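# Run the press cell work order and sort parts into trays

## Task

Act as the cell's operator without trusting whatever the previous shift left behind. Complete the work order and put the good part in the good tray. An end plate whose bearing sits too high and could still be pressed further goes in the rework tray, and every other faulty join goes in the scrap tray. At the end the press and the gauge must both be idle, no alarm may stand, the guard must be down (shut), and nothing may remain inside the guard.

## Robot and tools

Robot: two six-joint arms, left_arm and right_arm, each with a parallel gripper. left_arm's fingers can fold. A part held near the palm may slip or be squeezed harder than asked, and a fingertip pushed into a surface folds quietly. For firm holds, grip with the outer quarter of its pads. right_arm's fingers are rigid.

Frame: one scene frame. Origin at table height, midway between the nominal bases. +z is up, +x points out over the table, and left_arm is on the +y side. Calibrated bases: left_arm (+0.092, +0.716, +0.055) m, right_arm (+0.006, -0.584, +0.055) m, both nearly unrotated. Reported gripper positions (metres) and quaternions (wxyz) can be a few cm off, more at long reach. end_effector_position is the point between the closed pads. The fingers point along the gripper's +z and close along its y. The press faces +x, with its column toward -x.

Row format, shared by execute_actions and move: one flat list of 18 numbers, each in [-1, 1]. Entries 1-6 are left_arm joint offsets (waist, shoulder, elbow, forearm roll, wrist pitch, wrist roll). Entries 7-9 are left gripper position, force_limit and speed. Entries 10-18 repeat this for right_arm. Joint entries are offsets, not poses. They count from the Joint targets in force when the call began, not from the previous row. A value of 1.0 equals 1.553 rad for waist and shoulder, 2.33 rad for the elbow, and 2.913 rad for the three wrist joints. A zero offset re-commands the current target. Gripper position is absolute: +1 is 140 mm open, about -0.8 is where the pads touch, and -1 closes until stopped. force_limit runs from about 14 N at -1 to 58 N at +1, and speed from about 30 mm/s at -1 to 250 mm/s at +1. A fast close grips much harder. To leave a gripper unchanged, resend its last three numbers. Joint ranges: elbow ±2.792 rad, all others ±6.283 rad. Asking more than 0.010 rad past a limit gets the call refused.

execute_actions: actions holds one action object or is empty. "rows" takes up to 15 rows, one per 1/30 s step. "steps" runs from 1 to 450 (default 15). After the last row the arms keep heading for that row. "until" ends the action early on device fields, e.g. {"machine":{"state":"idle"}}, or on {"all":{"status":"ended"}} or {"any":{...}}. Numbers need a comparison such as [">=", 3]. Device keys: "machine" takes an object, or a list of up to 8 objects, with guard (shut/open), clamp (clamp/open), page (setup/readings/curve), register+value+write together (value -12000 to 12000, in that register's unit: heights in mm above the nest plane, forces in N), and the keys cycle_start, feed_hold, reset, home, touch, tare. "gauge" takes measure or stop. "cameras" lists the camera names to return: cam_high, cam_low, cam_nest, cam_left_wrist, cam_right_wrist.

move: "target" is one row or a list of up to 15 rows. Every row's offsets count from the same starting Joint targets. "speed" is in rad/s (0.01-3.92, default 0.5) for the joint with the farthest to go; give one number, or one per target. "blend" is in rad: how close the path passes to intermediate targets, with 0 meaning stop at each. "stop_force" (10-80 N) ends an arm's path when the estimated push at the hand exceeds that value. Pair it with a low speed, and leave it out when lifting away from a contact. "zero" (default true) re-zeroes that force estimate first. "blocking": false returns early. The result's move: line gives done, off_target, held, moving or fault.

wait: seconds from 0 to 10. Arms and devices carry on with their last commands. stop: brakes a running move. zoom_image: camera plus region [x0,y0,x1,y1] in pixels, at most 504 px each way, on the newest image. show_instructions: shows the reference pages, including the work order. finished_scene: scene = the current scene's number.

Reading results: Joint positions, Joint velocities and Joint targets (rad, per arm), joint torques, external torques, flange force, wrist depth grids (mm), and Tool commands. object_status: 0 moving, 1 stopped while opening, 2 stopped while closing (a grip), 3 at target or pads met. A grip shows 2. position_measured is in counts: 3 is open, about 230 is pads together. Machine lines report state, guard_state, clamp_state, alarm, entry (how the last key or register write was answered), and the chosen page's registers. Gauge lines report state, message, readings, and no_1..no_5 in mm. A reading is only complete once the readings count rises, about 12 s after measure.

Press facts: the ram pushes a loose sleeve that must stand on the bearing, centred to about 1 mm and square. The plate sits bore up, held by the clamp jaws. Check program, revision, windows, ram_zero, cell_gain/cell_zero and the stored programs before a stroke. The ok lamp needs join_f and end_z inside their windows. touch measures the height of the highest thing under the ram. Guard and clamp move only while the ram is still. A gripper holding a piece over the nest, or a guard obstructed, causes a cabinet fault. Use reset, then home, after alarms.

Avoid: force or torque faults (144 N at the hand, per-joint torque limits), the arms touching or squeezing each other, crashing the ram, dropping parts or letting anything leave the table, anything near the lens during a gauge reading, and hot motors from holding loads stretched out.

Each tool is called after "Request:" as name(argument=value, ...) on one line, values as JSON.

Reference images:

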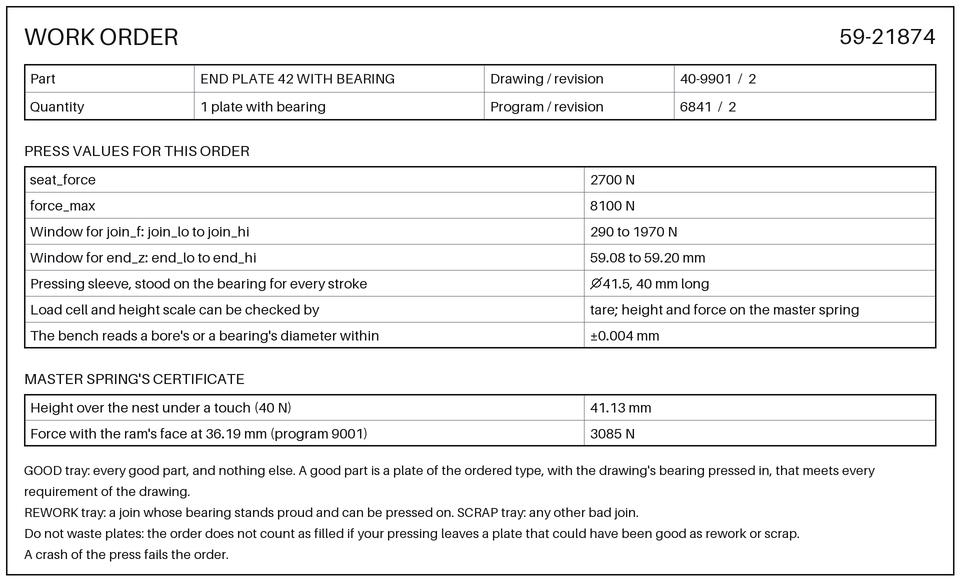

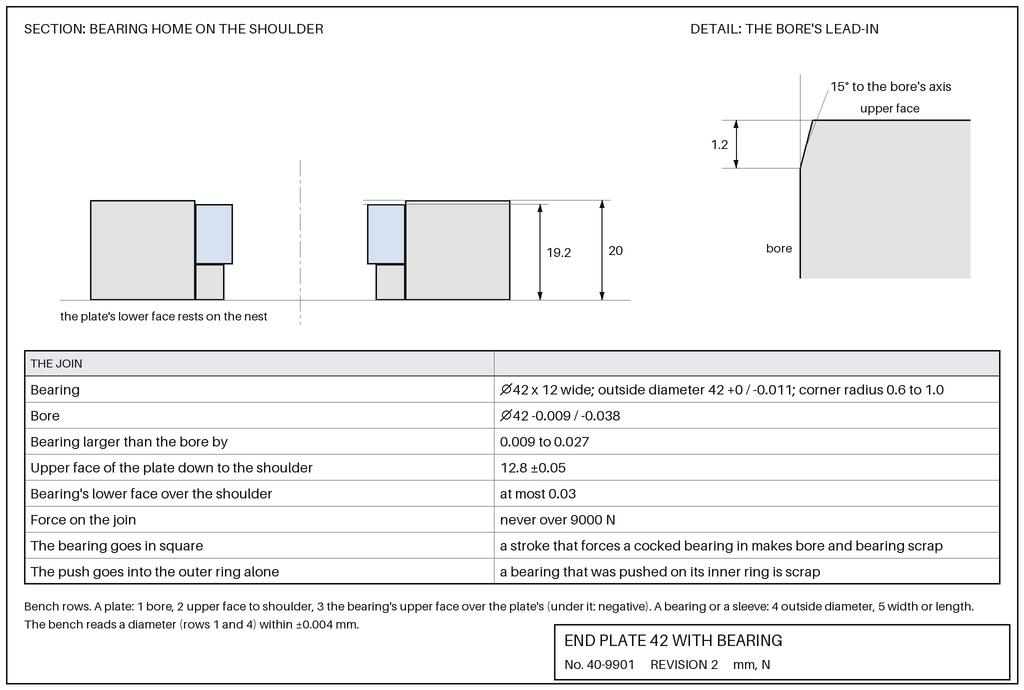

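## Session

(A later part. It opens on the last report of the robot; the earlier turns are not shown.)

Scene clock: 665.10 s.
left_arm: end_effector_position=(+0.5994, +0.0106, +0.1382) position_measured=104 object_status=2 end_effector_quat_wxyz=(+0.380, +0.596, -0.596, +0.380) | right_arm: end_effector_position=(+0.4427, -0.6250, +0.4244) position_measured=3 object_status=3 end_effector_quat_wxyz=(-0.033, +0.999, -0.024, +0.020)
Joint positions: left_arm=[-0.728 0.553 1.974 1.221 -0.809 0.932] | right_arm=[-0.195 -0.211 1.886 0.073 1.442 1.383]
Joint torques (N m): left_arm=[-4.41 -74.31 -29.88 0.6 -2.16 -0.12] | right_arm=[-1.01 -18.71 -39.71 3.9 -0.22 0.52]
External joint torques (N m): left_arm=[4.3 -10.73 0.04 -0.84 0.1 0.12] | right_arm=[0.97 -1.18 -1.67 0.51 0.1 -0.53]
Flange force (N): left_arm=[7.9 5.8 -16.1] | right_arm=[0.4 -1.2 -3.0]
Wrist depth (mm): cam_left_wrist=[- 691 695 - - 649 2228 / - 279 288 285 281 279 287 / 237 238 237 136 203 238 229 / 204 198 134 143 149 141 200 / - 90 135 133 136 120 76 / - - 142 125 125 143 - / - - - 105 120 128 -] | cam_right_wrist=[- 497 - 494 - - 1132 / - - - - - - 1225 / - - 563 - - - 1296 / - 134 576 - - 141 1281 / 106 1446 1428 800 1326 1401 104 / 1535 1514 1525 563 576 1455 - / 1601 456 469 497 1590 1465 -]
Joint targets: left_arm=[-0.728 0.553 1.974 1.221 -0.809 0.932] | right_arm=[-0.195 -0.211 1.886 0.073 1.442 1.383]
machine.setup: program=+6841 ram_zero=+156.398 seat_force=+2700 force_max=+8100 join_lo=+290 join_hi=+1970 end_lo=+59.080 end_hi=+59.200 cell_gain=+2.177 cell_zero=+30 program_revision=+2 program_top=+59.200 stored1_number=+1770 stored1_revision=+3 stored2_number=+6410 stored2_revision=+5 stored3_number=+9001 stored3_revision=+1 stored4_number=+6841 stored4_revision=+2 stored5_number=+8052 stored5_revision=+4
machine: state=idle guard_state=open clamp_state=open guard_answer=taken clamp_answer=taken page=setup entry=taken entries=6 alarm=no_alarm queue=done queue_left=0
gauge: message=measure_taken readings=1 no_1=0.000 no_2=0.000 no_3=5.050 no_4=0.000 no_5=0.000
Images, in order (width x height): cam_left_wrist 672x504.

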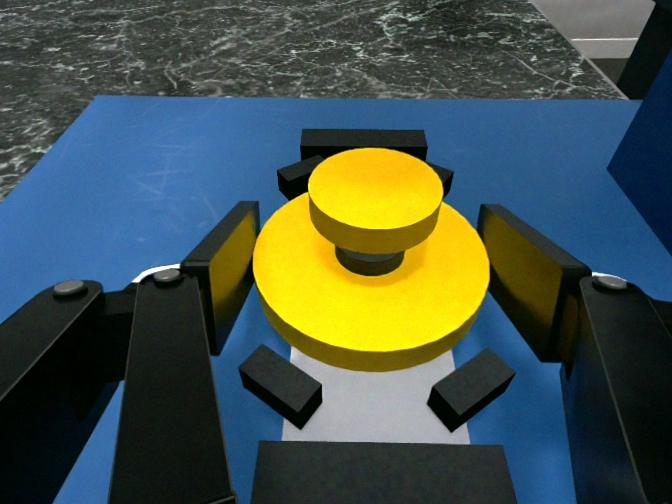

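Request:
move(target=[[0,-0.0258,-0.0027,0.0152,0.0057,-0.0219,-1,0,-1,0,0,0,0,0,0,1,1,1],[0.1882,-0.1883,0.0647,0.1258,-0.0543,-0.0753,-1,0,-1,0,0,0,0,0,0,1,1,1],[0.4817,0.1031,-0.0641,0.2153,-0.1441,-0.0027,-1,0,-1,0,0,0,0,0,0,1,1,1]], speed=[0.15,0.3,0.4], blend=[0.02,0.05,0], cameras=["cam_left_wrist"])

Request:
move(target=[-0.0001,0.0405,-0.0008,-0.0073,0.0056,0.0216,-1,0,-1,0,0,0,0,0,0,1,1,1], speed=0.02, stop_force=12, cameras=["cam_left_wrist"])

Scene clock: 687.13 s.
left_arm: end_effector_position=(+0.8132, +0.4660, +0.0757) position_measured=104 object_status=2 end_effector_quat_wxyz=(+0.380, +0.597, -0.596, +0.380) | right_arm: end_effector_position=(+0.4427, -0.6250, +0.4244) position_measured=3 object_status=3 end_effector_quat_wxyz=(-0.033, +0.999, -0.024, +0.020)
Joint positions: left_arm=[0.02 0.713 1.825 1.848 -1.229 0.924] | right_arm=[-0.195 -0.211 1.886 0.073 1.442 1.383]
Joint torques (N m): left_arm=[-0.56 -93.62 -31.11 -2.74 -3.67 -0.17] | right_arm=[-1.24 -19.06 -39.77 3.98 -0.23 0.47]
External joint torques (N m): left_arm=[0.24 -3.28 3.32 0.61 1.62 0.17] | right_arm=[1.19 -0.8 -1.54 0.43 0.12 -0.47]
Flange force (N): left_arm=[3.9 10.7 -0.7] | right_arm=[1.0 -1.7 -2.7]
Wrist depth (mm): cam_left_wrist=[- 286 510 500 352 355 354 / - 292 - - - - 378 / 205 279 296 135 134 - 266 / 217 228 134 143 149 130 250 / - 90 119 132 136 112 76 / - - - 175 181 194 - / - - - - 169 - -] | cam_right_wrist=[- - 507 - 485 470 1115 / 536 - 489 - - - 1186 / - 558 - - 545 530 1259 / - 128 570 - - 141 1288 / 106 1446 1428 - 1418 1375 104 / 1556 1556 1494 581 1474 1455 - / 1590 458 473 497 578 1428 -]
Joint targets: left_arm=[0.020 0.714 1.825 1.848 -1.229 0.924] | right_arm=[-0.195 -0.211 1.886 0.073 1.442 1.383]
machine.setup: program=+6841 ram_zero=+156.398 seat_force=+2700 force_max=+8100 join_lo=+290 join_hi=+1970 end_lo=+59.080 end_hi=+59.200 cell_gain=+2.177 cell_zero=+30 program_revision=+2 program_top=+59.200 stored1_number=+1770 stored1_revision=+3 stored2_number=+6410 stored2_revision=+5 stored3_number=+9001 stored3_revision=+1 stored4_number=+6841 stored4_revision=+2 stored5_number=+8052 stored5_revision=+4
machine: state=idle guard_state=open clamp_state=open guard_answer=taken clamp_answer=taken page=setup entry=taken entries=6 alarm=no_alarm queue=done queue_left=0
gauge: message=measure_taken readings=1 no_1=0.000 no_2=0.000 no_3=5.050 no_4=0.000 no_5=0.000
move: done
Images, in order (width x height): cam_left_wrist 672x504.

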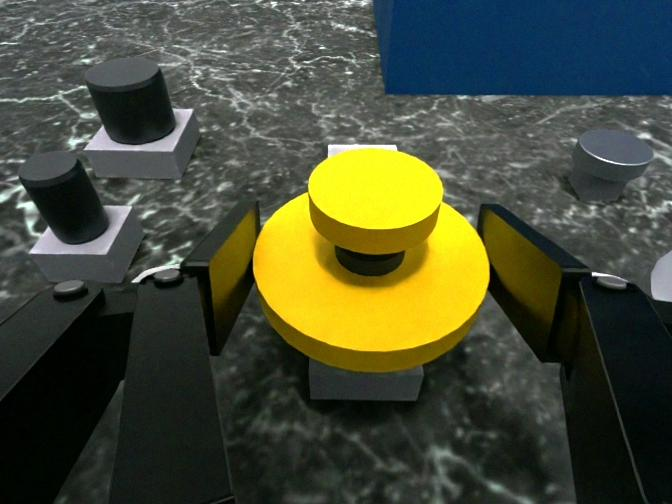

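Scene clock: 690.23 s.
left_arm: end_effector_position=(+0.8135, +0.4660, +0.0402) position_measured=104 object_status=2 end_effector_quat_wxyz=(+0.380, +0.596, -0.596, +0.380) | right_arm: end_effector_position=(+0.4427, -0.6250, +0.4244) position_measured=3 object_status=3 end_effector_quat_wxyz=(-0.033, +0.999, -0.024, +0.020)
Joint positions: left_arm=[0.02 0.763 1.824 1.831 -1.216 0.974] | right_arm=[-0.195 -0.211 1.886 0.073 1.442 1.383]
Joint torques (N m): left_arm=[-3.79 -82.8 -28.26 -2.26 2.12 -0.26] | right_arm=[-1.19 -18.97 -39.74 3.98 -0.18 0.42]
External joint torques (N m): left_arm=[3.57 -16.52 1.98 0.31 -4.24 0.26] | right_arm=[1.15 -1.03 -1.79 0.46 0.06 -0.43]
Flange force (N): left_arm=[19.5 17.8 -16.9] | right_arm=[1.0 -1.8 -3.0]
Wrist depth (mm): cam_left_wrist=[252 255 - - 355 354 348 / - 265 - 248 - - 243 / - - - 136 135 - 239 / - - 134 143 149 130 - / - 90 120 133 136 111 76 / - - - - - 152 - / - - 138 - 138 - -] | cam_right_wrist=[513 - - - - - 1110 / - - - 519 - - 1149 / 552 - - - 558 534 1225 / - 127 - - 579 150 1259 / 106 1410 1418 - 1383 1367 104 / - 1504 1494 575 1367 1484 - / 1624 451 466 494 1504 1556 -]
Joint targets: left_arm=[0.020 0.763 1.824 1.831 -1.216 0.974] | right_arm=[-0.195 -0.211 1.886 0.073 1.442 1.383]
machine.setup: program=+6841 ram_zero=+156.398 seat_force=+2700 force_max=+8100 join_lo=+290 join_hi=+1970 end_lo=+59.080 end_hi=+59.200 cell_gain=+2.177 cell_zero=+30 program_revision=+2 program_top=+59.200 stored1_number=+1770 stored1_revision=+3 stored2_number=+6410 stored2_revision=+5 stored3_number=+9001 stored3_revision=+1 stored4_number=+6841 stored4_revision=+2 stored5_number=+8052 stored5_revision=+4
machine: state=idle guard_state=open clamp_state=open guard_answer=taken clamp_answer=taken page=setup entry=taken entries=6 alarm=no_alarm queue=done queue_left=0
gauge: message=measure_taken readings=1 no_1=0.000 no_2=0.000 no_3=5.050 no_4=0.000 no_5=0.000
move: contact (left_arm); left_arm: the shoulder is farthest, 0.014 rad from its target
Images, in order (width x height): cam_left_wrist 672x504.

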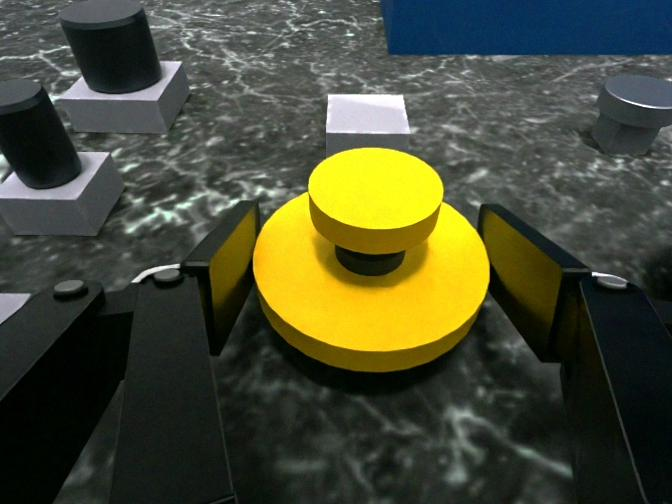

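Request:
execute_actions(actions=[{"rows":[[0,0,0,0,0,0,0.5,0,-1,0,0,0,0,0,0,1,1,1]],"steps":60}])

Request:
move(target=[[0.073,-0.0659,-0.0176,0.0438,-0.0372,-0.041,0.5,0,-1,0,0,0,0,0,0,1,1,1],[0.1042,-0.1483,0.1236,0.0388,-0.0202,0.0291,0.5,0,-1,0,0,0,0,0,0,1,1,1]], speed=[0.2,0.4], blend=[0.03,0], cameras=["cam_left_wrist","cam_high"])

Scene clock: 710.80 s.
left_arm: end_effector_position=(+0.8134, +0.4660, +0.0402) position_measured=66 object_status=3 end_effector_quat_wxyz=(+0.380, +0.596, -0.596, +0.380) | right_arm: end_effector_position=(+0.4427, -0.6250, +0.4244) position_measured=3 object_status=3 end_effector_quat_wxyz=(-0.033, +0.999, -0.024, +0.020)
Joint positions: left_arm=[0.02 0.763 1.824 1.831 -1.216 0.974] | right_arm=[-0.195 -0.211 1.886 0.073 1.442 1.383]
Joint torques (N m): left_arm=[0.25 -91.85 -27.46 -1.7 -2.14 -0.03] | right_arm=[-1.22 -18.75 -39.59 3.94 -0.16 0.5]
External joint torques (N m): left_arm=[-0.31 -7.22 1.32 -0.24 0.03 0.03] | right_arm=[1.19 -1.15 -1.75 0.47 0.04 -0.5]
Flange force (N): left_arm=[9.8 9.3 -3.0] | right_arm=[0.7 -1.7 -3.0]
Wrist depth (mm): cam_left_wrist=[247 255 396 - 351 347 354 / 264 266 317 256 - - 242 / - 239 - 135 141 - 251 / - 119 144 144 149 136 113 / - 89 - 132 136 164 102 / - - - 155 154 155 - / - - - - 135 - -] | cam_right_wrist=[- - - - - 481 1132 / - 520 527 - - - 1155 / - 567 547 - - - 1218 / - 137 - - 1383 149 1296 / 106 148 1410 - 1383 1392 104 / 106 1455 1535 591 1455 1484 - / 1601 455 466 498 1556 1514 -]
Joint targets: left_arm=[0.020 0.763 1.824 1.831 -1.216 0.974] | right_arm=[-0.195 -0.211 1.886 0.073 1.442 1.383]
machine.setup: program=+6841 ram_zero=+156.398 seat_force=+2700 force_max=+8100 join_lo=+290 join_hi=+1970 end_lo=+59.080 end_hi=+59.200 cell_gain=+2.177 cell_zero=+30 program_revision=+2 program_top=+59.200 stored1_number=+1770 stored1_revision=+3 stored2_number=+6410 stored2_revision=+5 stored3_number=+9001 stored3_revision=+1 stored4_number=+6841 stored4_revision=+2 stored5_number=+8052 stored5_revision=+4
machine: state=idle guard_state=open clamp_state=open guard_answer=taken clamp_answer=taken page=setup entry=taken entries=6 alarm=no_alarm queue=done queue_left=0
gauge: message=measure_taken readings=1 no_1=0.000 no_2=0.000 no_3=5.050 no_4=0.000 no_5=0.000

Scene clock: 712.67 s.
left_arm: end_effector_position=(+0.6568, +0.5556, +0.1100) position_measured=66 object_status=3 end_effector_quat_wxyz=(+0.380, +0.596, -0.596, +0.380) | right_arm: end_effector_position=(+0.4427, -0.6250, +0.4244) position_measured=3 object_status=3 end_effector_quat_wxyz=(-0.033, +0.999, -0.024, +0.020)
Joint positions: left_arm=[0.182 0.533 2.111 1.944 -1.275 1.058] | right_arm=[-0.195 -0.211 1.886 0.073 1.442 1.383]
Joint torques (N m): left_arm=[-0.05 -70.65 -25.03 -1.69 -2.29 -0.15] | right_arm=[-0.97 -19.02 -39.6 3.93 -0.22 0.51]
External joint torques (N m): left_arm=[-0.06 -6.48 1.46 -0.27 0.06 0.15] | right_arm=[0.94 -0.85 -1.63 0.48 0.11 -0.51]
Flange force (N): left_arm=[10.2 8.6 -1.9] | right_arm=[0.9 -1.1 -2.9]
Wrist depth (mm): cam_left_wrist=[- - 439 430 449 426 439 / 382 400 441 426 458 464 468 / 252 289 351 358 - 357 278 / 256 120 142 243 239 136 240 / - 89 255 254 255 242 102 / - - - 210 214 216 - / - - 203 198 190 179 -] | cam_right_wrist=[- - - - - - 1104 / - - - - - 511 1161 / - - - 518 - - 1218 / - 128 - - 1132 141 1266 / 106 1494 1437 - 1410 1288 104 / 1546 1525 1484 - 1455 1494 - / 1612 455 471 493 1504 1525 -]
Joint targets: left_arm=[0.182 0.533 2.112 1.944 -1.275 1.058] | right_arm=[-0.195 -0.211 1.886 0.073 1.442 1.383]
machine.setup: program=+6841 ram_zero=+156.398 seat_force=+2700 force_max=+8100 join_lo=+290 join_hi=+1970 end_lo=+59.080 end_hi=+59.200 cell_gain=+2.177 cell_zero=+30 program_revision=+2 program_top=+59.200 stored1_number=+1770 stored1_revision=+3 stored2_number=+6410 stored2_revision=+5 stored3_number=+9001 stored3_revision=+1 stored4_number=+6841 stored4_revision=+2 stored5_number=+8052 stored5_revision=+4
machine: state=idle guard_state=open clamp_state=open guard_answer=taken clamp_answer=taken page=setup entry=taken entries=6 alarm=no_alarm queue=done queue_left=0
gauge: message=measure_taken readings=1 no_1=0.000 no_2=0.000 no_3=5.050 no_4=0.000 no_5=0.000
move: done
Images, in order (width x height): cam_high 672x504, cam_left_wrist 672x504.

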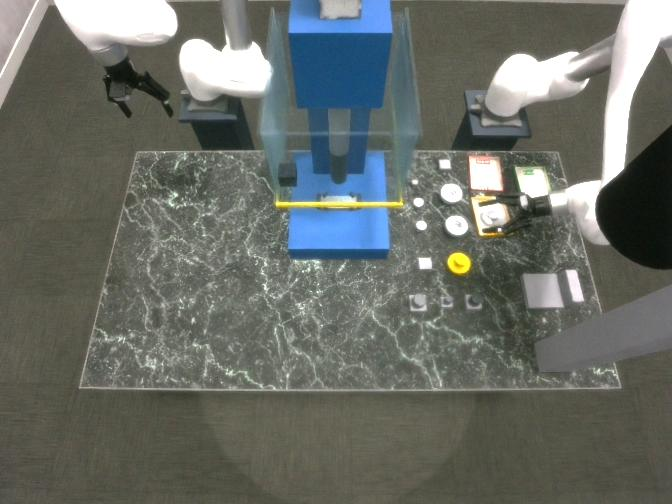

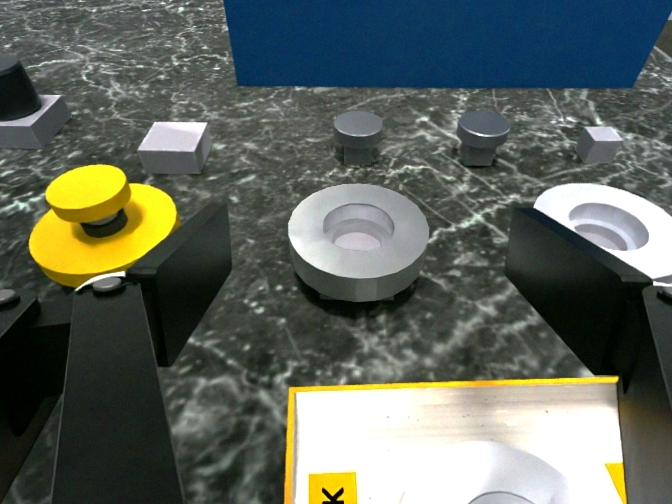

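Request:
move(target=[-0.0784,0.0634,0.0111,-0.0505,0.0295,0.0378,0.5,0,-1,0,0,0,0,0,0,1,1,1], speed=0.15, cameras=["cam_left_wrist"])

Request:
execute_actions(actions=[{"rows":[[0,0,0,0,0,0,-1,0,-1,0,0,0,0,0,0,1,1,1]],"steps":60}], cameras=["cam_left_wrist"])

Scene clock: 723.07 s.
left_arm: end_effector_position=(+0.6577, +0.4852, +0.0471) position_measured=66 object_status=3 end_effector_quat_wxyz=(+0.380, +0.596, -0.597, +0.380) | right_arm: end_effector_position=(+0.4427, -0.6250, +0.4244) position_measured=3 object_status=3 end_effector_quat_wxyz=(-0.033, +0.999, -0.024, +0.020)
Joint positions: left_arm=[0.06 0.631 2.137 1.797 -1.189 1.168] | right_arm=[-0.195 -0.211 1.886 0.073 1.442 1.383]
Joint torques (N m): left_arm=[0.65 -74.36 -21.07 -1.09 -2.39 -0.11] | right_arm=[-1.03 -19.06 -39.63 3.93 -0.2 0.48]
External joint torques (N m): left_arm=[-0.64 -7.69 1.61 -0.2 0.04 0.11] | right_arm=[0.98 -0.75 -1.65 0.48 0.08 -0.48]
Flange force (N): left_arm=[13.3 8.6 -3.4] | right_arm=[1.2 -1.2 -2.8]
Wrist depth (mm): cam_left_wrist=[- 417 371 364 375 369 365 / 313 268 306 287 300 271 320 / 195 258 - 181 176 259 184 / 172 117 148 163 153 136 161 / - 89 - 141 147 145 102 / - - - - 159 156 - / - - - 138 142 145 -] | cam_right_wrist=[- - - 470 498 - 1149 / 541 - - - 499 518 1155 / - - 552 544 - - 1238 / - 128 - - - 141 1259 / 106 1494 1437 - 1418 1358 104 / 1578 1567 1494 572 1546 1465 - / 1601 449 469 493 1546 1535 -]
Joint targets: left_arm=[0.060 0.631 2.137 1.797 -1.189 1.169] | right_arm=[-0.195 -0.211 1.886 0.073 1.442 1.383]
machine.setup: program=+6841 ram_zero=+156.398 seat_force=+2700 force_max=+8100 join_lo=+290 join_hi=+1970 end_lo=+59.080 end_hi=+59.200 cell_gain=+2.177 cell_zero=+30 program_revision=+2 program_top=+59.200 stored1_number=+1770 stored1_revision=+3 stored2_number=+6410 stored2_revision=+5 stored3_number=+9001 stored3_revision=+1 stored4_number=+6841 stored4_revision=+2 stored5_number=+8052 stored5_revision=+4
machine: state=idle guard_state=open clamp_state=open guard_answer=taken clamp_answer=taken page=setup entry=taken entries=6 alarm=no_alarm queue=done queue_left=0
gauge: message=measure_taken readings=1 no_1=0.000 no_2=0.000 no_3=5.050 no_4=0.000 no_5=0.000
move: done
Images, in order (width x height): cam_left_wrist 672x504.

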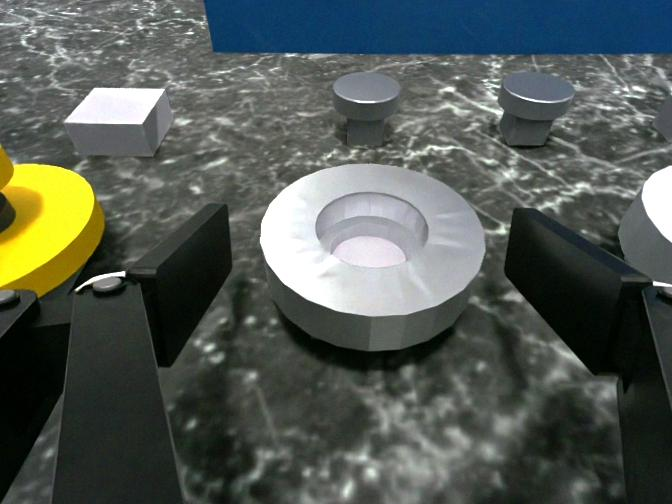

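Scene clock: 725.27 s.
left_arm: end_effector_position=(+0.6577, +0.4851, +0.0471) position_measured=105 object_status=2 end_effector_quat_wxyz=(+0.380, +0.596, -0.597, +0.380) | right_arm: end_effector_position=(+0.4427, -0.6250, +0.4244) position_measured=3 object_status=3 end_effector_quat_wxyz=(-0.033, +0.999, -0.024, +0.020)
Joint positions: left_arm=[0.06 0.631 2.137 1.797 -1.189 1.169] | right_arm=[-0.195 -0.211 1.886 0.073 1.442 1.383]
Joint torques (N m): left_arm=[-2.06 -70.34 -19.6 -0.27 0.05 0.05] | right_arm=[-0.96 -18.73 -39.78 3.92 -0.22 0.45]
External joint torques (N m): left_arm=[1.9 -11.35 0.2 -1.01 -2.42 -0.05] | right_arm=[0.91 -1.3 -1.76 0.51 0.1 -0.45]
Flange force (N): left_arm=[17.7 8.2 -10.7] | right_arm=[0.4 -1.2 -3.2]
Wrist depth (mm): cam_left_wrist=[- - 373 368 367 374 361 / - 264 - 275 300 266 - / 195 252 - 183 182 243 - / 172 213 143 163 153 140 174 / - 90 118 141 143 111 75 / - - - - 164 - - / - - - - - - -] | cam_right_wrist=[- 474 - - 498 - 1110 / - - 511 - 509 - 1180 / - - - - 544 - 1225 / - 129 - - - 141 1259 / 106 1446 1428 - 1392 1383 104 / 1578 1535 1546 596 1410 1474 - / 1648 458 470 494 601 1546 -]
Joint targets: left_arm=[0.060 0.631 2.137 1.797 -1.189 1.169] | right_arm=[-0.195 -0.211 1.886 0.073 1.442 1.383]
machine.setup: program=+6841 ram_zero=+156.398 seat_force=+2700 force_max=+8100 join_lo=+290 join_hi=+1970 end_lo=+59.080 end_hi=+59.200 cell_gain=+2.177 cell_zero=+30 program_revision=+2 program_top=+59.200 stored1_number=+1770 stored1_revision=+3 stored2_number=+6410 stored2_revision=+5 stored3_number=+9001 stored3_revision=+1 stored4_number=+6841 stored4_revision=+2 stored5_number=+8052 stored5_revision=+4
machine: state=idle guard_state=open clamp_state=open guard_answer=taken clamp_answer=taken page=setup entry=taken entries=6 alarm=no_alarm queue=done queue_left=0
gauge: message=measure_taken readings=1 no_1=0.000 no_2=0.000 no_3=5.050 no_4=0.000 no_5=0.000
Images, in order (width x height): cam_left_wrist 672x504.

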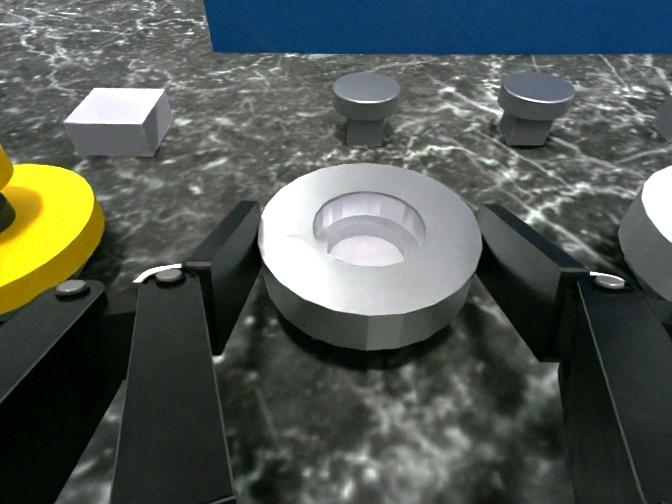

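Request:
move(target=[[0.0784,-0.0634,-0.0111,0.0505,-0.0295,-0.0378,-1,0,-1,0,0,0,0,0,0,1,1,1],[-0.2319,-0.342,0.1125,-0.6168,0.2194,0.1381,-1,0,-1,0,0,0,0,0,0,1,1,1]], speed=[0.2,0.8], blend=[0.05,0])

Request:
move(target=[[0.0118,0.2828,-0.1237,-0.395,-0.1094,0.17,-1,0,-1,0,0,0,0,0,0,1,1,1],[0.0118,0.3261,-0.1223,-0.3761,-0.1203,0.1414,-1,0,-1,0,0,0,0,0,0,1,1,1]], speed=[0.6,0.15], blend=[0.03,0], cameras=["cam_left_wrist"])

Scene clock: 739.57 s.
left_arm: end_effector_position=(+0.7765, +0.5425, +0.2539) position_measured=105 object_status=2 end_effector_quat_wxyz=(+0.083, +0.819, -0.122, +0.555) | right_arm: end_effector_position=(+0.4427, -0.6250, +0.4244) position_measured=3 object_status=3 end_effector_quat_wxyz=(-0.033, +0.999, -0.024, +0.020)
Joint positions: left_arm=[-0.3 0.1 2.4 0 -0.55 1.571] | right_arm=[-0.195 -0.211 1.886 0.073 1.442 1.383]
Joint torques (N m): left_arm=[0.04 -36.19 -31.28 2.57 -3.62 -0.14] | right_arm=[-1.03 -18.83 -39.62 3.94 -0.16 0.45]
External joint torques (N m): left_arm=[-0.07 -2.61 3.06 0.06 0.99 0.14] | right_arm=[0.97 -1.17 -1.97 0.5 0.03 -0.45]
Flange force (N): left_arm=[1.8 1.1 -10.0] | right_arm=[0.9 -1.3 -3.4]
Wrist depth (mm): cam_left_wrist=[361 1284 1467 1544 - - 1860 / 370 - 1652 1629 - 1985 1952 / - - - 183 177 - - / - - 144 153 153 136 - / - 90 118 143 143 111 76 / - - 381 378 322 - - / - - - 339 318 - -] | cam_right_wrist=[511 493 - 495 - - 1126 / - 555 - 527 - 534 1180 / - - - - 536 - 1218 / 525 127 - - 560 141 1252 / 106 1428 1410 - 1205 1446 104 / - 1546 1556 569 1494 1465 - / 457 457 469 496 1601 1556 -]
Joint targets: left_arm=[-0.300 0.100 2.400 0.000 -0.550 1.571] | right_arm=[-0.195 -0.211 1.886 0.073 1.442 1.383]
machine.setup: program=+6841 ram_zero=+156.398 seat_force=+2700 force_max=+8100 join_lo=+290 join_hi=+1970 end_lo=+59.080 end_hi=+59.200 cell_gain=+2.177 cell_zero=+30 program_revision=+2 program_top=+59.200 stored1_number=+1770 stored1_revision=+3 stored2_number=+6410 stored2_revision=+5 stored3_number=+9001 stored3_revision=+1 stored4_number=+6841 stored4_revision=+2 stored5_number=+8052 stored5_revision=+4
machine: state=idle guard_state=open clamp_state=open guard_answer=taken clamp_answer=taken page=setup entry=taken entries=6 alarm=no_alarm queue=done queue_left=0
gauge: message=measure_taken readings=1 no_1=0.000 no_2=0.000 no_3=5.050 no_4=0.000 no_5=0.000
move: done

Scene clock: 742.47 s.
left_arm: end_effector_position=(+0.9097, +0.7589, +0.0669) position_measured=105 object_status=2 end_effector_quat_wxyz=(-0.158, +0.806, +0.248, +0.514) | right_arm: end_effector_position=(+0.4427, -0.6250, +0.4244) position_measured=3 object_status=3 end_effector_quat_wxyz=(-0.033, +0.999, -0.024, +0.020)
Joint positions: left_arm=[-0.282 0.607 2.115 -1.095 -0.9 1.983] | right_arm=[-0.195 -0.211 1.886 0.073 1.442 1.383]
Joint torques (N m): left_arm=[0.43 -71.6 -18.45 2 -3.15 -0.12] | right_arm=[-1.52 -19.23 -39.81 3.91 -0.22 0.49]
External joint torques (N m): left_arm=[-0.53 -4.21 2.88 -0.37 0.79 0.12] | right_arm=[1.46 -0.56 -1.6 0.51 0.1 -0.49]
Flange force (N): left_arm=[5.1 -5.1 -9.4] | right_arm=[1.6 -2.3 -2.7]
Wrist depth (mm): cam_left_wrist=[- - 1936 1663 - - - / 1831 1936 182 366 - - 245 / 152 159 174 183 175 - - / 161 149 143 158 164 129 - / - 90 157 143 166 119 75 / - - 154 154 158 154 - / - - - 139 134 140 -] | cam_right_wrist=[- - 504 - 487 - 1088 / - - - - - 490 1192 / 566 - - - - - 1238 / 525 134 - - - 141 1231 / 106 1428 1428 - 1375 1367 104 / 1567 1535 1601 601 1514 1410 - / 1612 455 464 496 1525 1514 -]
Joint targets: left_arm=[-0.282 0.607 2.115 -1.095 -0.900 1.983] | right_arm=[-0.195 -0.211 1.886 0.073 1.442 1.383]
machine.setup: program=+6841 ram_zero=+156.398 seat_force=+2700 force_max=+8100 join_lo=+290 join_hi=+1970 end_lo=+59.080 end_hi=+59.200 cell_gain=+2.177 cell_zero=+30 program_revision=+2 program_top=+59.200 stored1_number=+1770 stored1_revision=+3 stored2_number=+6410 stored2_revision=+5 stored3_number=+9001 stored3_revision=+1 stored4_number=+6841 stored4_revision=+2 stored5_number=+8052 stored5_revision=+4
machine: state=idle guard_state=open clamp_state=open guard_answer=taken clamp_answer=taken page=setup entry=taken entries=6 alarm=no_alarm queue=done queue_left=0
gauge: message=measure_taken readings=1 no_1=0.000 no_2=0.000 no_3=5.050 no_4=0.000 no_5=0.000
move: done
Images, in order (width x height): cam_left_wrist 672x504.

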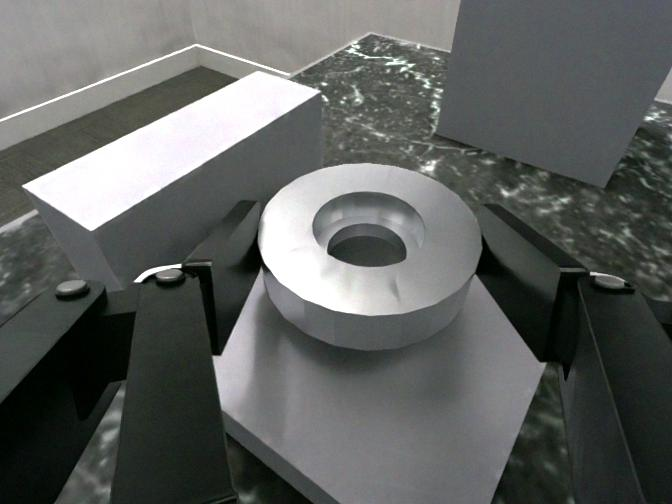

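Request:
move(target=[0,0.0381,-0.0009,0.0133,-0.0093,-0.0218,-1,0,-1,0,0,0,0,0,0,1,1,1], speed=0.025, stop_force=12)

Request:
execute_actions(actions=[{"rows":[[0,0,0,0,0,0,0.5,0,-1,0,0,0,0,0,0,1,1,1]],"steps":60}], cameras=["cam_left_wrist"])

Scene clock: 748.70 s.
left_arm: end_effector_position=(+0.9100, +0.7590, +0.0492) position_measured=105 object_status=2 end_effector_quat_wxyz=(-0.159, +0.805, +0.248, +0.514) | right_arm: end_effector_position=(+0.4427, -0.6250, +0.4244) position_measured=3 object_status=3 end_effector_quat_wxyz=(-0.033, +0.999, -0.024, +0.020)
Joint positions: left_arm=[-0.282 0.638 2.113 -1.074 -0.915 1.949] | right_arm=[-0.195 -0.211 1.886 0.073 1.442 1.383]
Joint torques (N m): left_arm=[3.17 -52.07 -14.34 1.4 4.66 0.19] | right_arm=[-1.19 -19.41 -39.77 3.97 -0.18 0.52]
External joint torques (N m): left_arm=[-3.3 -25.24 -0.06 0.14 -7.05 -0.19] | right_arm=[1.13 -0.37 -1.51 0.43 0.06 -0.52]
Flange force (N): left_arm=[24.8 -10.4 -36.4] | right_arm=[1.7 -1.4 -2.5]
Wrist depth (mm): cam_left_wrist=[- - 1789 396 - 264 - / 147 154 171 307 - 269 262 / 130 144 174 183 191 249 257 / - 149 143 158 153 135 - / - 90 147 143 147 119 76 / - - 139 136 136 - - / - - - 124 121 118 -] | cam_right_wrist=[- - 526 - 497 479 1093 / 519 - - - - 504 1167 / - - - 555 - - 1218 / - 128 - - - 141 1266 / 106 1474 - - 1383 1375 104 / 1556 1546 - 578 1455 1334 - / 1636 453 467 498 1546 1578 -]
Joint targets: left_arm=[-0.282 0.638 2.113 -1.074 -0.915 1.949] | right_arm=[-0.195 -0.211 1.886 0.073 1.442 1.383]
machine.setup: program=+6841 ram_zero=+156.398 seat_force=+2700 force_max=+8100 join_lo=+290 join_hi=+1970 end_lo=+59.080 end_hi=+59.200 cell_gain=+2.177 cell_zero=+30 program_revision=+2 program_top=+59.200 stored1_number=+1770 stored1_revision=+3 stored2_number=+6410 stored2_revision=+5 stored3_number=+9001 stored3_revision=+1 stored4_number=+6841 stored4_revision=+2 stored5_number=+8052 stored5_revision=+4
machine: state=idle guard_state=open clamp_state=open guard_answer=taken clamp_answer=taken page=setup entry=taken entries=6 alarm=no_alarm queue=done queue_left=0
gauge: message=measure_taken readings=1 no_1=0.000 no_2=0.000 no_3=5.050 no_4=0.000 no_5=0.000
move: contact (left_arm); left_arm: the wrist roll is farthest, 0.029 rad from its target

Scene clock: 750.90 s.
left_arm: end_effector_position=(+0.9100, +0.7590, +0.0492) position_measured=66 object_status=3 end_effector_quat_wxyz=(-0.159, +0.805, +0.248, +0.514) | right_arm: end_effector_position=(+0.4427, -0.6250, +0.4244) position_measured=3 object_status=3 end_effector_quat_wxyz=(-0.033, +0.999, -0.024, +0.020)
Joint positions: left_arm=[-0.282 0.638 2.113 -1.074 -0.915 1.949] | right_arm=[-0.195 -0.211 1.886 0.073 1.442 1.383]
Joint torques (N m): left_arm=[-0.2 -70.98 -16.28 1.61 -2.46 -0.08] | right_arm=[-1.14 -19.18 -39.62 3.98 -0.12 0.47]
External joint torques (N m): left_arm=[0.16 -6.24 1.86 -0.06 0.08 0.08] | right_arm=[1.1 -0.71 -1.76 0.44 0 -0.48]
Flange force (N): left_arm=[8.0 -5.9 -9.5] | right_arm=[1.4 -1.5 -2.8]
Wrist depth (mm): cam_left_wrist=[- - 1789 2338 - - - / - 153 170 198 - - - / 130 144 181 182 174 256 - / 175 136 156 157 157 145 216 / - 89 154 143 146 150 102 / - - 139 135 135 143 - / - - 144 123 120 - -] | cam_right_wrist=[- - - 482 489 473 1132 / - - - 543 503 - 1180 / - - - 548 - 559 1225 / - 137 585 573 - 142 1266 / 106 1401 1418 - 1383 1350 104 / 1546 - - 584 1446 1494 - / 1578 455 468 495 1514 1525 -]
Joint targets: left_arm=[-0.282 0.638 2.113 -1.074 -0.915 1.949] | right_arm=[-0.195 -0.211 1.886 0.073 1.442 1.383]
machine.setup: program=+6841 ram_zero=+156.398 seat_force=+2700 force_max=+8100 join_lo=+290 join_hi=+1970 end_lo=+59.080 end_hi=+59.200 cell_gain=+2.177 cell_zero=+30 program_revision=+2 program_top=+59.200 stored1_number=+1770 stored1_revision=+3 stored2_number=+6410 stored2_revision=+5 stored3_number=+9001 stored3_revision=+1 stored4_number=+6841 stored4_revision=+2 stored5_number=+8052 stored5_revision=+4
machine: state=idle guard_state=open clamp_state=open guard_answer=taken clamp_answer=taken page=setup entry=taken entries=6 alarm=no_alarm queue=done queue_left=0
gauge: message=measure_taken readings=1 no_1=0.000 no_2=0.000 no_3=5.050 no_4=0.000 no_5=0.000
Images, in order (width x height): cam_left_wrist 672x504.

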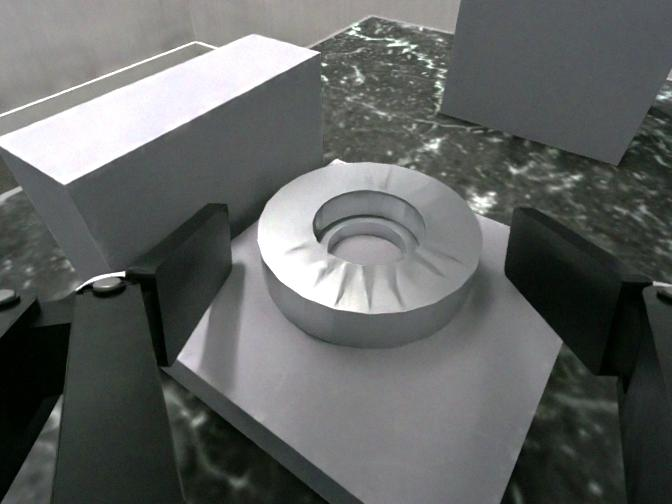

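Request:
move(target=[[-0.1046,-0.0903,0.0564,-0.0612,-0.018,0.0142,0.5,0,-1,0,0,0,0,0,0,1,1,1],[-0.3102,-0.231,0.104,-0.1858,-0.0604,0.0642,0.5,0,-1,0,0,0,0,0,0,1,1,1]], speed=[0.2,0.5], blend=[0.05,0])

Request:
execute_actions(actions=[{"gauge":{"measure":true},"steps":450,"until":{"gauge":{"readings":[">",1]}}}], cameras=["cam_left_wrist"])

Scene clock: 765.40 s.
left_arm: end_effector_position=(+0.6844, +0.6064, +0.1745) position_measured=66 object_status=3 end_effector_quat_wxyz=(-0.159, +0.806, +0.249, +0.513) | right_arm: end_effector_position=(+0.4427, -0.6250, +0.4244) position_measured=3 object_status=3 end_effector_quat_wxyz=(-0.033, +0.999, -0.024, +0.020)
Joint positions: left_arm=[-0.764 0.279 2.356 -1.616 -1.091 2.136] | right_arm=[-0.195 -0.211 1.886 0.073 1.442 1.383]
Joint torques (N m): left_arm=[1.29 -41.78 -19.29 1.28 -2.25 -0.12] | right_arm=[-1.03 -18.98 -39.85 3.89 -0.25 0.43]
External joint torques (N m): left_arm=[-1.33 -4.63 1.83 -0.16 0.09 0.12] | right_arm=[0.99 -0.89 -1.49 0.53 0.13 -0.43]
Flange force (N): left_arm=[5.8 -7.3 -8.8] | right_arm=[0.7 -1.4 -2.7]
Wrist depth (mm): cam_left_wrist=[- - 2249 1889 - - 1199 / 2054 2019 524 458 558 - 576 / 1711 459 446 419 441 469 477 / 382 116 142 - 387 136 334 / - 89 333 - - 135 102 / - - 276 - - - - / - - 259 257 - 267 -] | cam_right_wrist=[- - - - - - 1110 / 537 - - 508 - 512 1167 / 532 527 559 - - 548 1225 / - 134 - 572 1578 150 1266 / 106 1437 1428 - 1446 1375 104 / 1578 1525 - 579 1484 1474 - / 1601 450 463 497 1514 1525 -]
Joint targets: left_arm=[-0.764 0.279 2.356 -1.616 -1.091 2.136] | right_arm=[-0.195 -0.211 1.886 0.073 1.442 1.383]
machine.setup: program=+6841 ram_zero=+156.398 seat_force=+2700 force_max=+8100 join_lo=+290 join_hi=+1970 end_lo=+59.080 end_hi=+59.200 cell_gain=+2.177 cell_zero=+30 program_revision=+2 program_top=+59.200 stored1_number=+1770 stored1_revision=+3 stored2_number=+6410 stored2_revision=+5 stored3_number=+9001 stored3_revision=+1 stored4_number=+6841 stored4_revision=+2 stored5_number=+8052 stored5_revision=+4
machine: state=idle guard_state=open clamp_state=open guard_answer=taken clamp_answer=taken page=setup entry=taken entries=6 alarm=no_alarm queue=done queue_left=0
gauge: message=measure_taken readings=1 no_1=0.000 no_2=0.000 no_3=5.050 no_4=0.000 no_5=0.000
move: done

Scene clock: 777.60 s.
left_arm: end_effector_position=(+0.6844, +0.6064, +0.1745) position_measured=66 object_status=3 end_effector_quat_wxyz=(-0.159, +0.806, +0.249, +0.513) | right_arm: end_effector_position=(+0.4427, -0.6250, +0.4244) position_measured=3 object_status=3 end_effector_quat_wxyz=(-0.033, +0.999, -0.024, +0.020)
Joint positions: left_arm=[-0.764 0.279 2.356 -1.616 -1.091 2.136] | right_arm=[-0.195 -0.211 1.886 0.073 1.442 1.383]
Joint torques (N m): left_arm=[-0.19 -42.13 -19.31 1.23 -2.25 -0.17] | right_arm=[-0.89 -18.93 -39.71 3.97 -0.18 0.46]
External joint torques (N m): left_arm=[0.14 -4.25 1.94 -0.12 0.09 0.17] | right_arm=[0.86 -1.1 -1.76 0.46 0.06 -0.46]
Flange force (N): left_arm=[6.6 -7.8 -5.4] | right_arm=[0.7 -1.1 -3.1]
Wrist depth (mm): cam_left_wrist=[- - 1936 - - - 1298 / 1776 2109 2109 447 - 560 1618 / 1737 - - 422 433 492 - / - 117 141 387 387 136 337 / - 90 324 - - - 102 / - - 283 - - - - / - - 259 259 257 257 -] | cam_right_wrist=[- - - - - - 1115 / - - - - 504 - 1167 / - - 555 - - 540 1231 / - 128 - - - 149 1303 / 106 1392 1437 - 1392 1401 104 / 1578 1612 1446 617 1455 - - / 1612 453 466 499 1546 1514 -]
Joint targets: left_arm=[-0.764 0.279 2.356 -1.616 -1.091 2.136] | right_arm=[-0.195 -0.211 1.886 0.073 1.442 1.383]
Tool commands: left_gripper/position=+0.5 left_gripper/force_limit=+0.0 left_gripper/speed=-1.0 right_gripper/position=+1.0 right_gripper/force_limit=+1.0 right_gripper/speed=+1.0
machine.setup: program=+6841 ram_zero=+156.398 seat_force=+2700 force_max=+8100 join_lo=+290 join_hi=+1970 end_lo=+59.080 end_hi=+59.200 cell_gain=+2.177 cell_zero=+30 program_revision=+2 program_top=+59.200 stored1_number=+1770 stored1_revision=+3 stored2_number=+6410 stored2_revision=+5 stored3_number=+9001 stored3_revision=+1 stored4_number=+6841 stored4_revision=+2 stored5_number=+8052 stored5_revision=+4
machine: state=idle guard_state=open clamp_state=open guard_answer=taken clamp_answer=taken page=setup entry=taken entries=6 alarm=no_alarm queue=done queue_left=0
gauge: message=measure_taken readings=2 no_1=41.980 no_2=12.811 no_3=0.000 no_4=0.000 no_5=0.000
Images, in order (width x height): cam_left_wrist 672x504.

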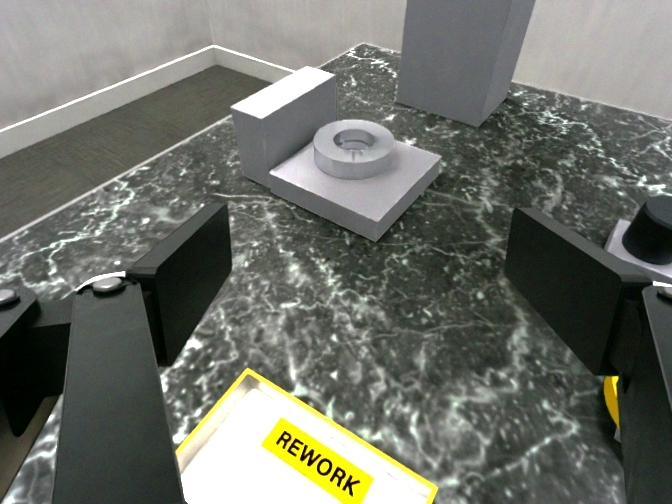

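Request:
move(target=[[0.2056,0.1407,-0.0476,0.1246,0.0424,-0.05,0.5,0,-1,0,0,0,0,0,0,1,1,1],[0.3102,0.231,-0.104,0.1858,0.0604,-0.0642,0.5,0,-1,0,0,0,0,0,0,1,1,1]], speed=[0.5,0.2], blend=[0.05,0])

Request:
execute_actions(actions=[{"rows":[[0,0,0,0,0,0,-1,0,-1,0,0,0,0,0,0,1,1,1]],"steps":60}], cameras=["cam_left_wrist"])

Scene clock: 794.83 s.
left_arm: end_effector_position=(+0.9099, +0.7589, +0.0492) position_measured=66 object_status=3 end_effector_quat_wxyz=(-0.159, +0.805, +0.248, +0.514) | right_arm: end_effector_position=(+0.4427, -0.6250, +0.4244) position_measured=3 object_status=3 end_effector_quat_wxyz=(-0.033, +0.999, -0.024, +0.020)
Joint positions: left_arm=[-0.282 0.638 2.113 -1.074 -0.915 1.949] | right_arm=[-0.195 -0.211 1.886 0.073 1.442 1.383]
Joint torques (N m): left_arm=[0.21 -70.11 -16.52 1.65 -2.49 -0.13] | right_arm=[-1.03 -18.74 -39.71 4.01 -0.2 0.46]
External joint torques (N m): left_arm=[-0.3 -7.25 2.21 -0.11 0.11 0.13] | right_arm=[0.98 -1.15 -1.72 0.42 0.07 -0.47]
Flange force (N): left_arm=[9.1 -6.3 -11.8] | right_arm=[0.6 -1.3 -3.0]
Wrist depth (mm): cam_left_wrist=[- - 179 - - - 232 / 147 153 170 305 296 278 - / 130 142 177 183 182 - - / 161 136 156 157 158 145 113 / - 89 154 144 146 147 102 / - - 138 135 136 - - / - - 143 123 120 - -] | cam_right_wrist=[- - - - 504 - 1110 / - - 524 - - - 1155 / - - 545 549 513 555 1334 / - 127 - 606 - 150 1273 / 106 1446 1484 - 1383 1383 104 / 1535 1546 1525 549 1428 1418 - / 1624 453 464 500 594 1546 -]
Joint targets: left_arm=[-0.282 0.638 2.113 -1.074 -0.915 1.949] | right_arm=[-0.195 -0.211 1.886 0.073 1.442 1.383]
machine.setup: program=+6841 ram_zero=+156.398 seat_force=+2700 force_max=+8100 join_lo=+290 join_hi=+1970 end_lo=+59.080 end_hi=+59.200 cell_gain=+2.177 cell_zero=+30 program_revision=+2 program_top=+59.200 stored1_number=+1770 stored1_revision=+3 stored2_number=+6410 stored2_revision=+5 stored3_number=+9001 stored3_revision=+1 stored4_number=+6841 stored4_revision=+2 stored5_number=+8052 stored5_revision=+4
machine: state=idle guard_state=open clamp_state=open guard_answer=taken clamp_answer=taken page=setup entry=taken entries=6 alarm=no_alarm queue=done queue_left=0
gauge: message=measure_taken readings=2 no_1=41.980 no_2=12.811 no_3=0.000 no_4=0.000 no_5=0.000
move: done

Scene clock: 797.03 s.
left_arm: end_effector_position=(+0.9100, +0.7590, +0.0492) position_measured=105 object_status=2 end_effector_quat_wxyz=(-0.159, +0.805, +0.248, +0.514) | right_arm: end_effector_position=(+0.4427, -0.6250, +0.4244) position_measured=3 object_status=3 end_effector_quat_wxyz=(-0.033, +0.999, -0.024, +0.020)
Joint positions: left_arm=[-0.282 0.638 2.113 -1.074 -0.915 1.949] | right_arm=[-0.195 -0.211 1.886 0.073 1.442 1.383]
Joint torques (N m): left_arm=[4.55 -64.47 -16.72 1.39 -0.74 -0.01] | right_arm=[-1.35 -19.12 -39.52 3.97 -0.21 0.46]
External joint torques (N m): left_arm=[-4.65 -12.83 2.33 0.16 -1.65 0.01] | right_arm=[1.31 -0.69 -1.76 0.44 0.09 -0.46]
Flange force (N): left_arm=[12.0 -5.3 -24.1] | right_arm=[1.5 -2.0 -3.0]
Wrist depth (mm): cam_left_wrist=[- 1874 190 449 395 - - / 147 153 170 291 327 - - / 130 142 174 182 179 - 257 / - 149 143 157 152 130 - / - 90 146 144 146 119 75 / - - 139 136 135 - - / - - - 123 121 118 -] | cam_right_wrist=[- - 476 - - - 1099 / 540 - 532 - - - 1167 / - - - - - - 1149 / - 129 593 548 572 141 1266 / 106 1401 1474 - 1410 1383 104 / - 1514 1494 584 1504 1455 - / - 451 469 498 1556 1535 -]
Joint targets: left_arm=[-0.282 0.638 2.113 -1.074 -0.915 1.949] | right_arm=[-0.195 -0.211 1.886 0.073 1.442 1.383]
machine.setup: program=+6841 ram_zero=+156.398 seat_force=+2700 force_max=+8100 join_lo=+290 join_hi=+1970 end_lo=+59.080 end_hi=+59.200 cell_gain=+2.177 cell_zero=+30 program_revision=+2 program_top=+59.200 stored1_number=+1770 stored1_revision=+3 stored2_number=+6410 stored2_revision=+5 stored3_number=+9001 stored3_revision=+1 stored4_number=+6841 stored4_revision=+2 stored5_number=+8052 stored5_revision=+4
machine: state=idle guard_state=open clamp_state=open guard_answer=taken clamp_answer=taken page=setup entry=taken entries=6 alarm=no_alarm queue=done queue_left=0
gauge: message=measure_taken readings=2 no_1=41.980 no_2=12.811 no_3=0.000 no_4=0.000 no_5=0.000
Images, in order (width x height): cam_left_wrist 672x504.

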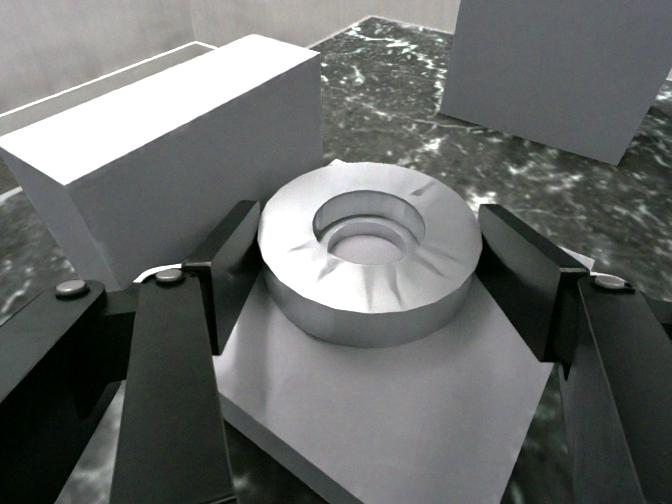

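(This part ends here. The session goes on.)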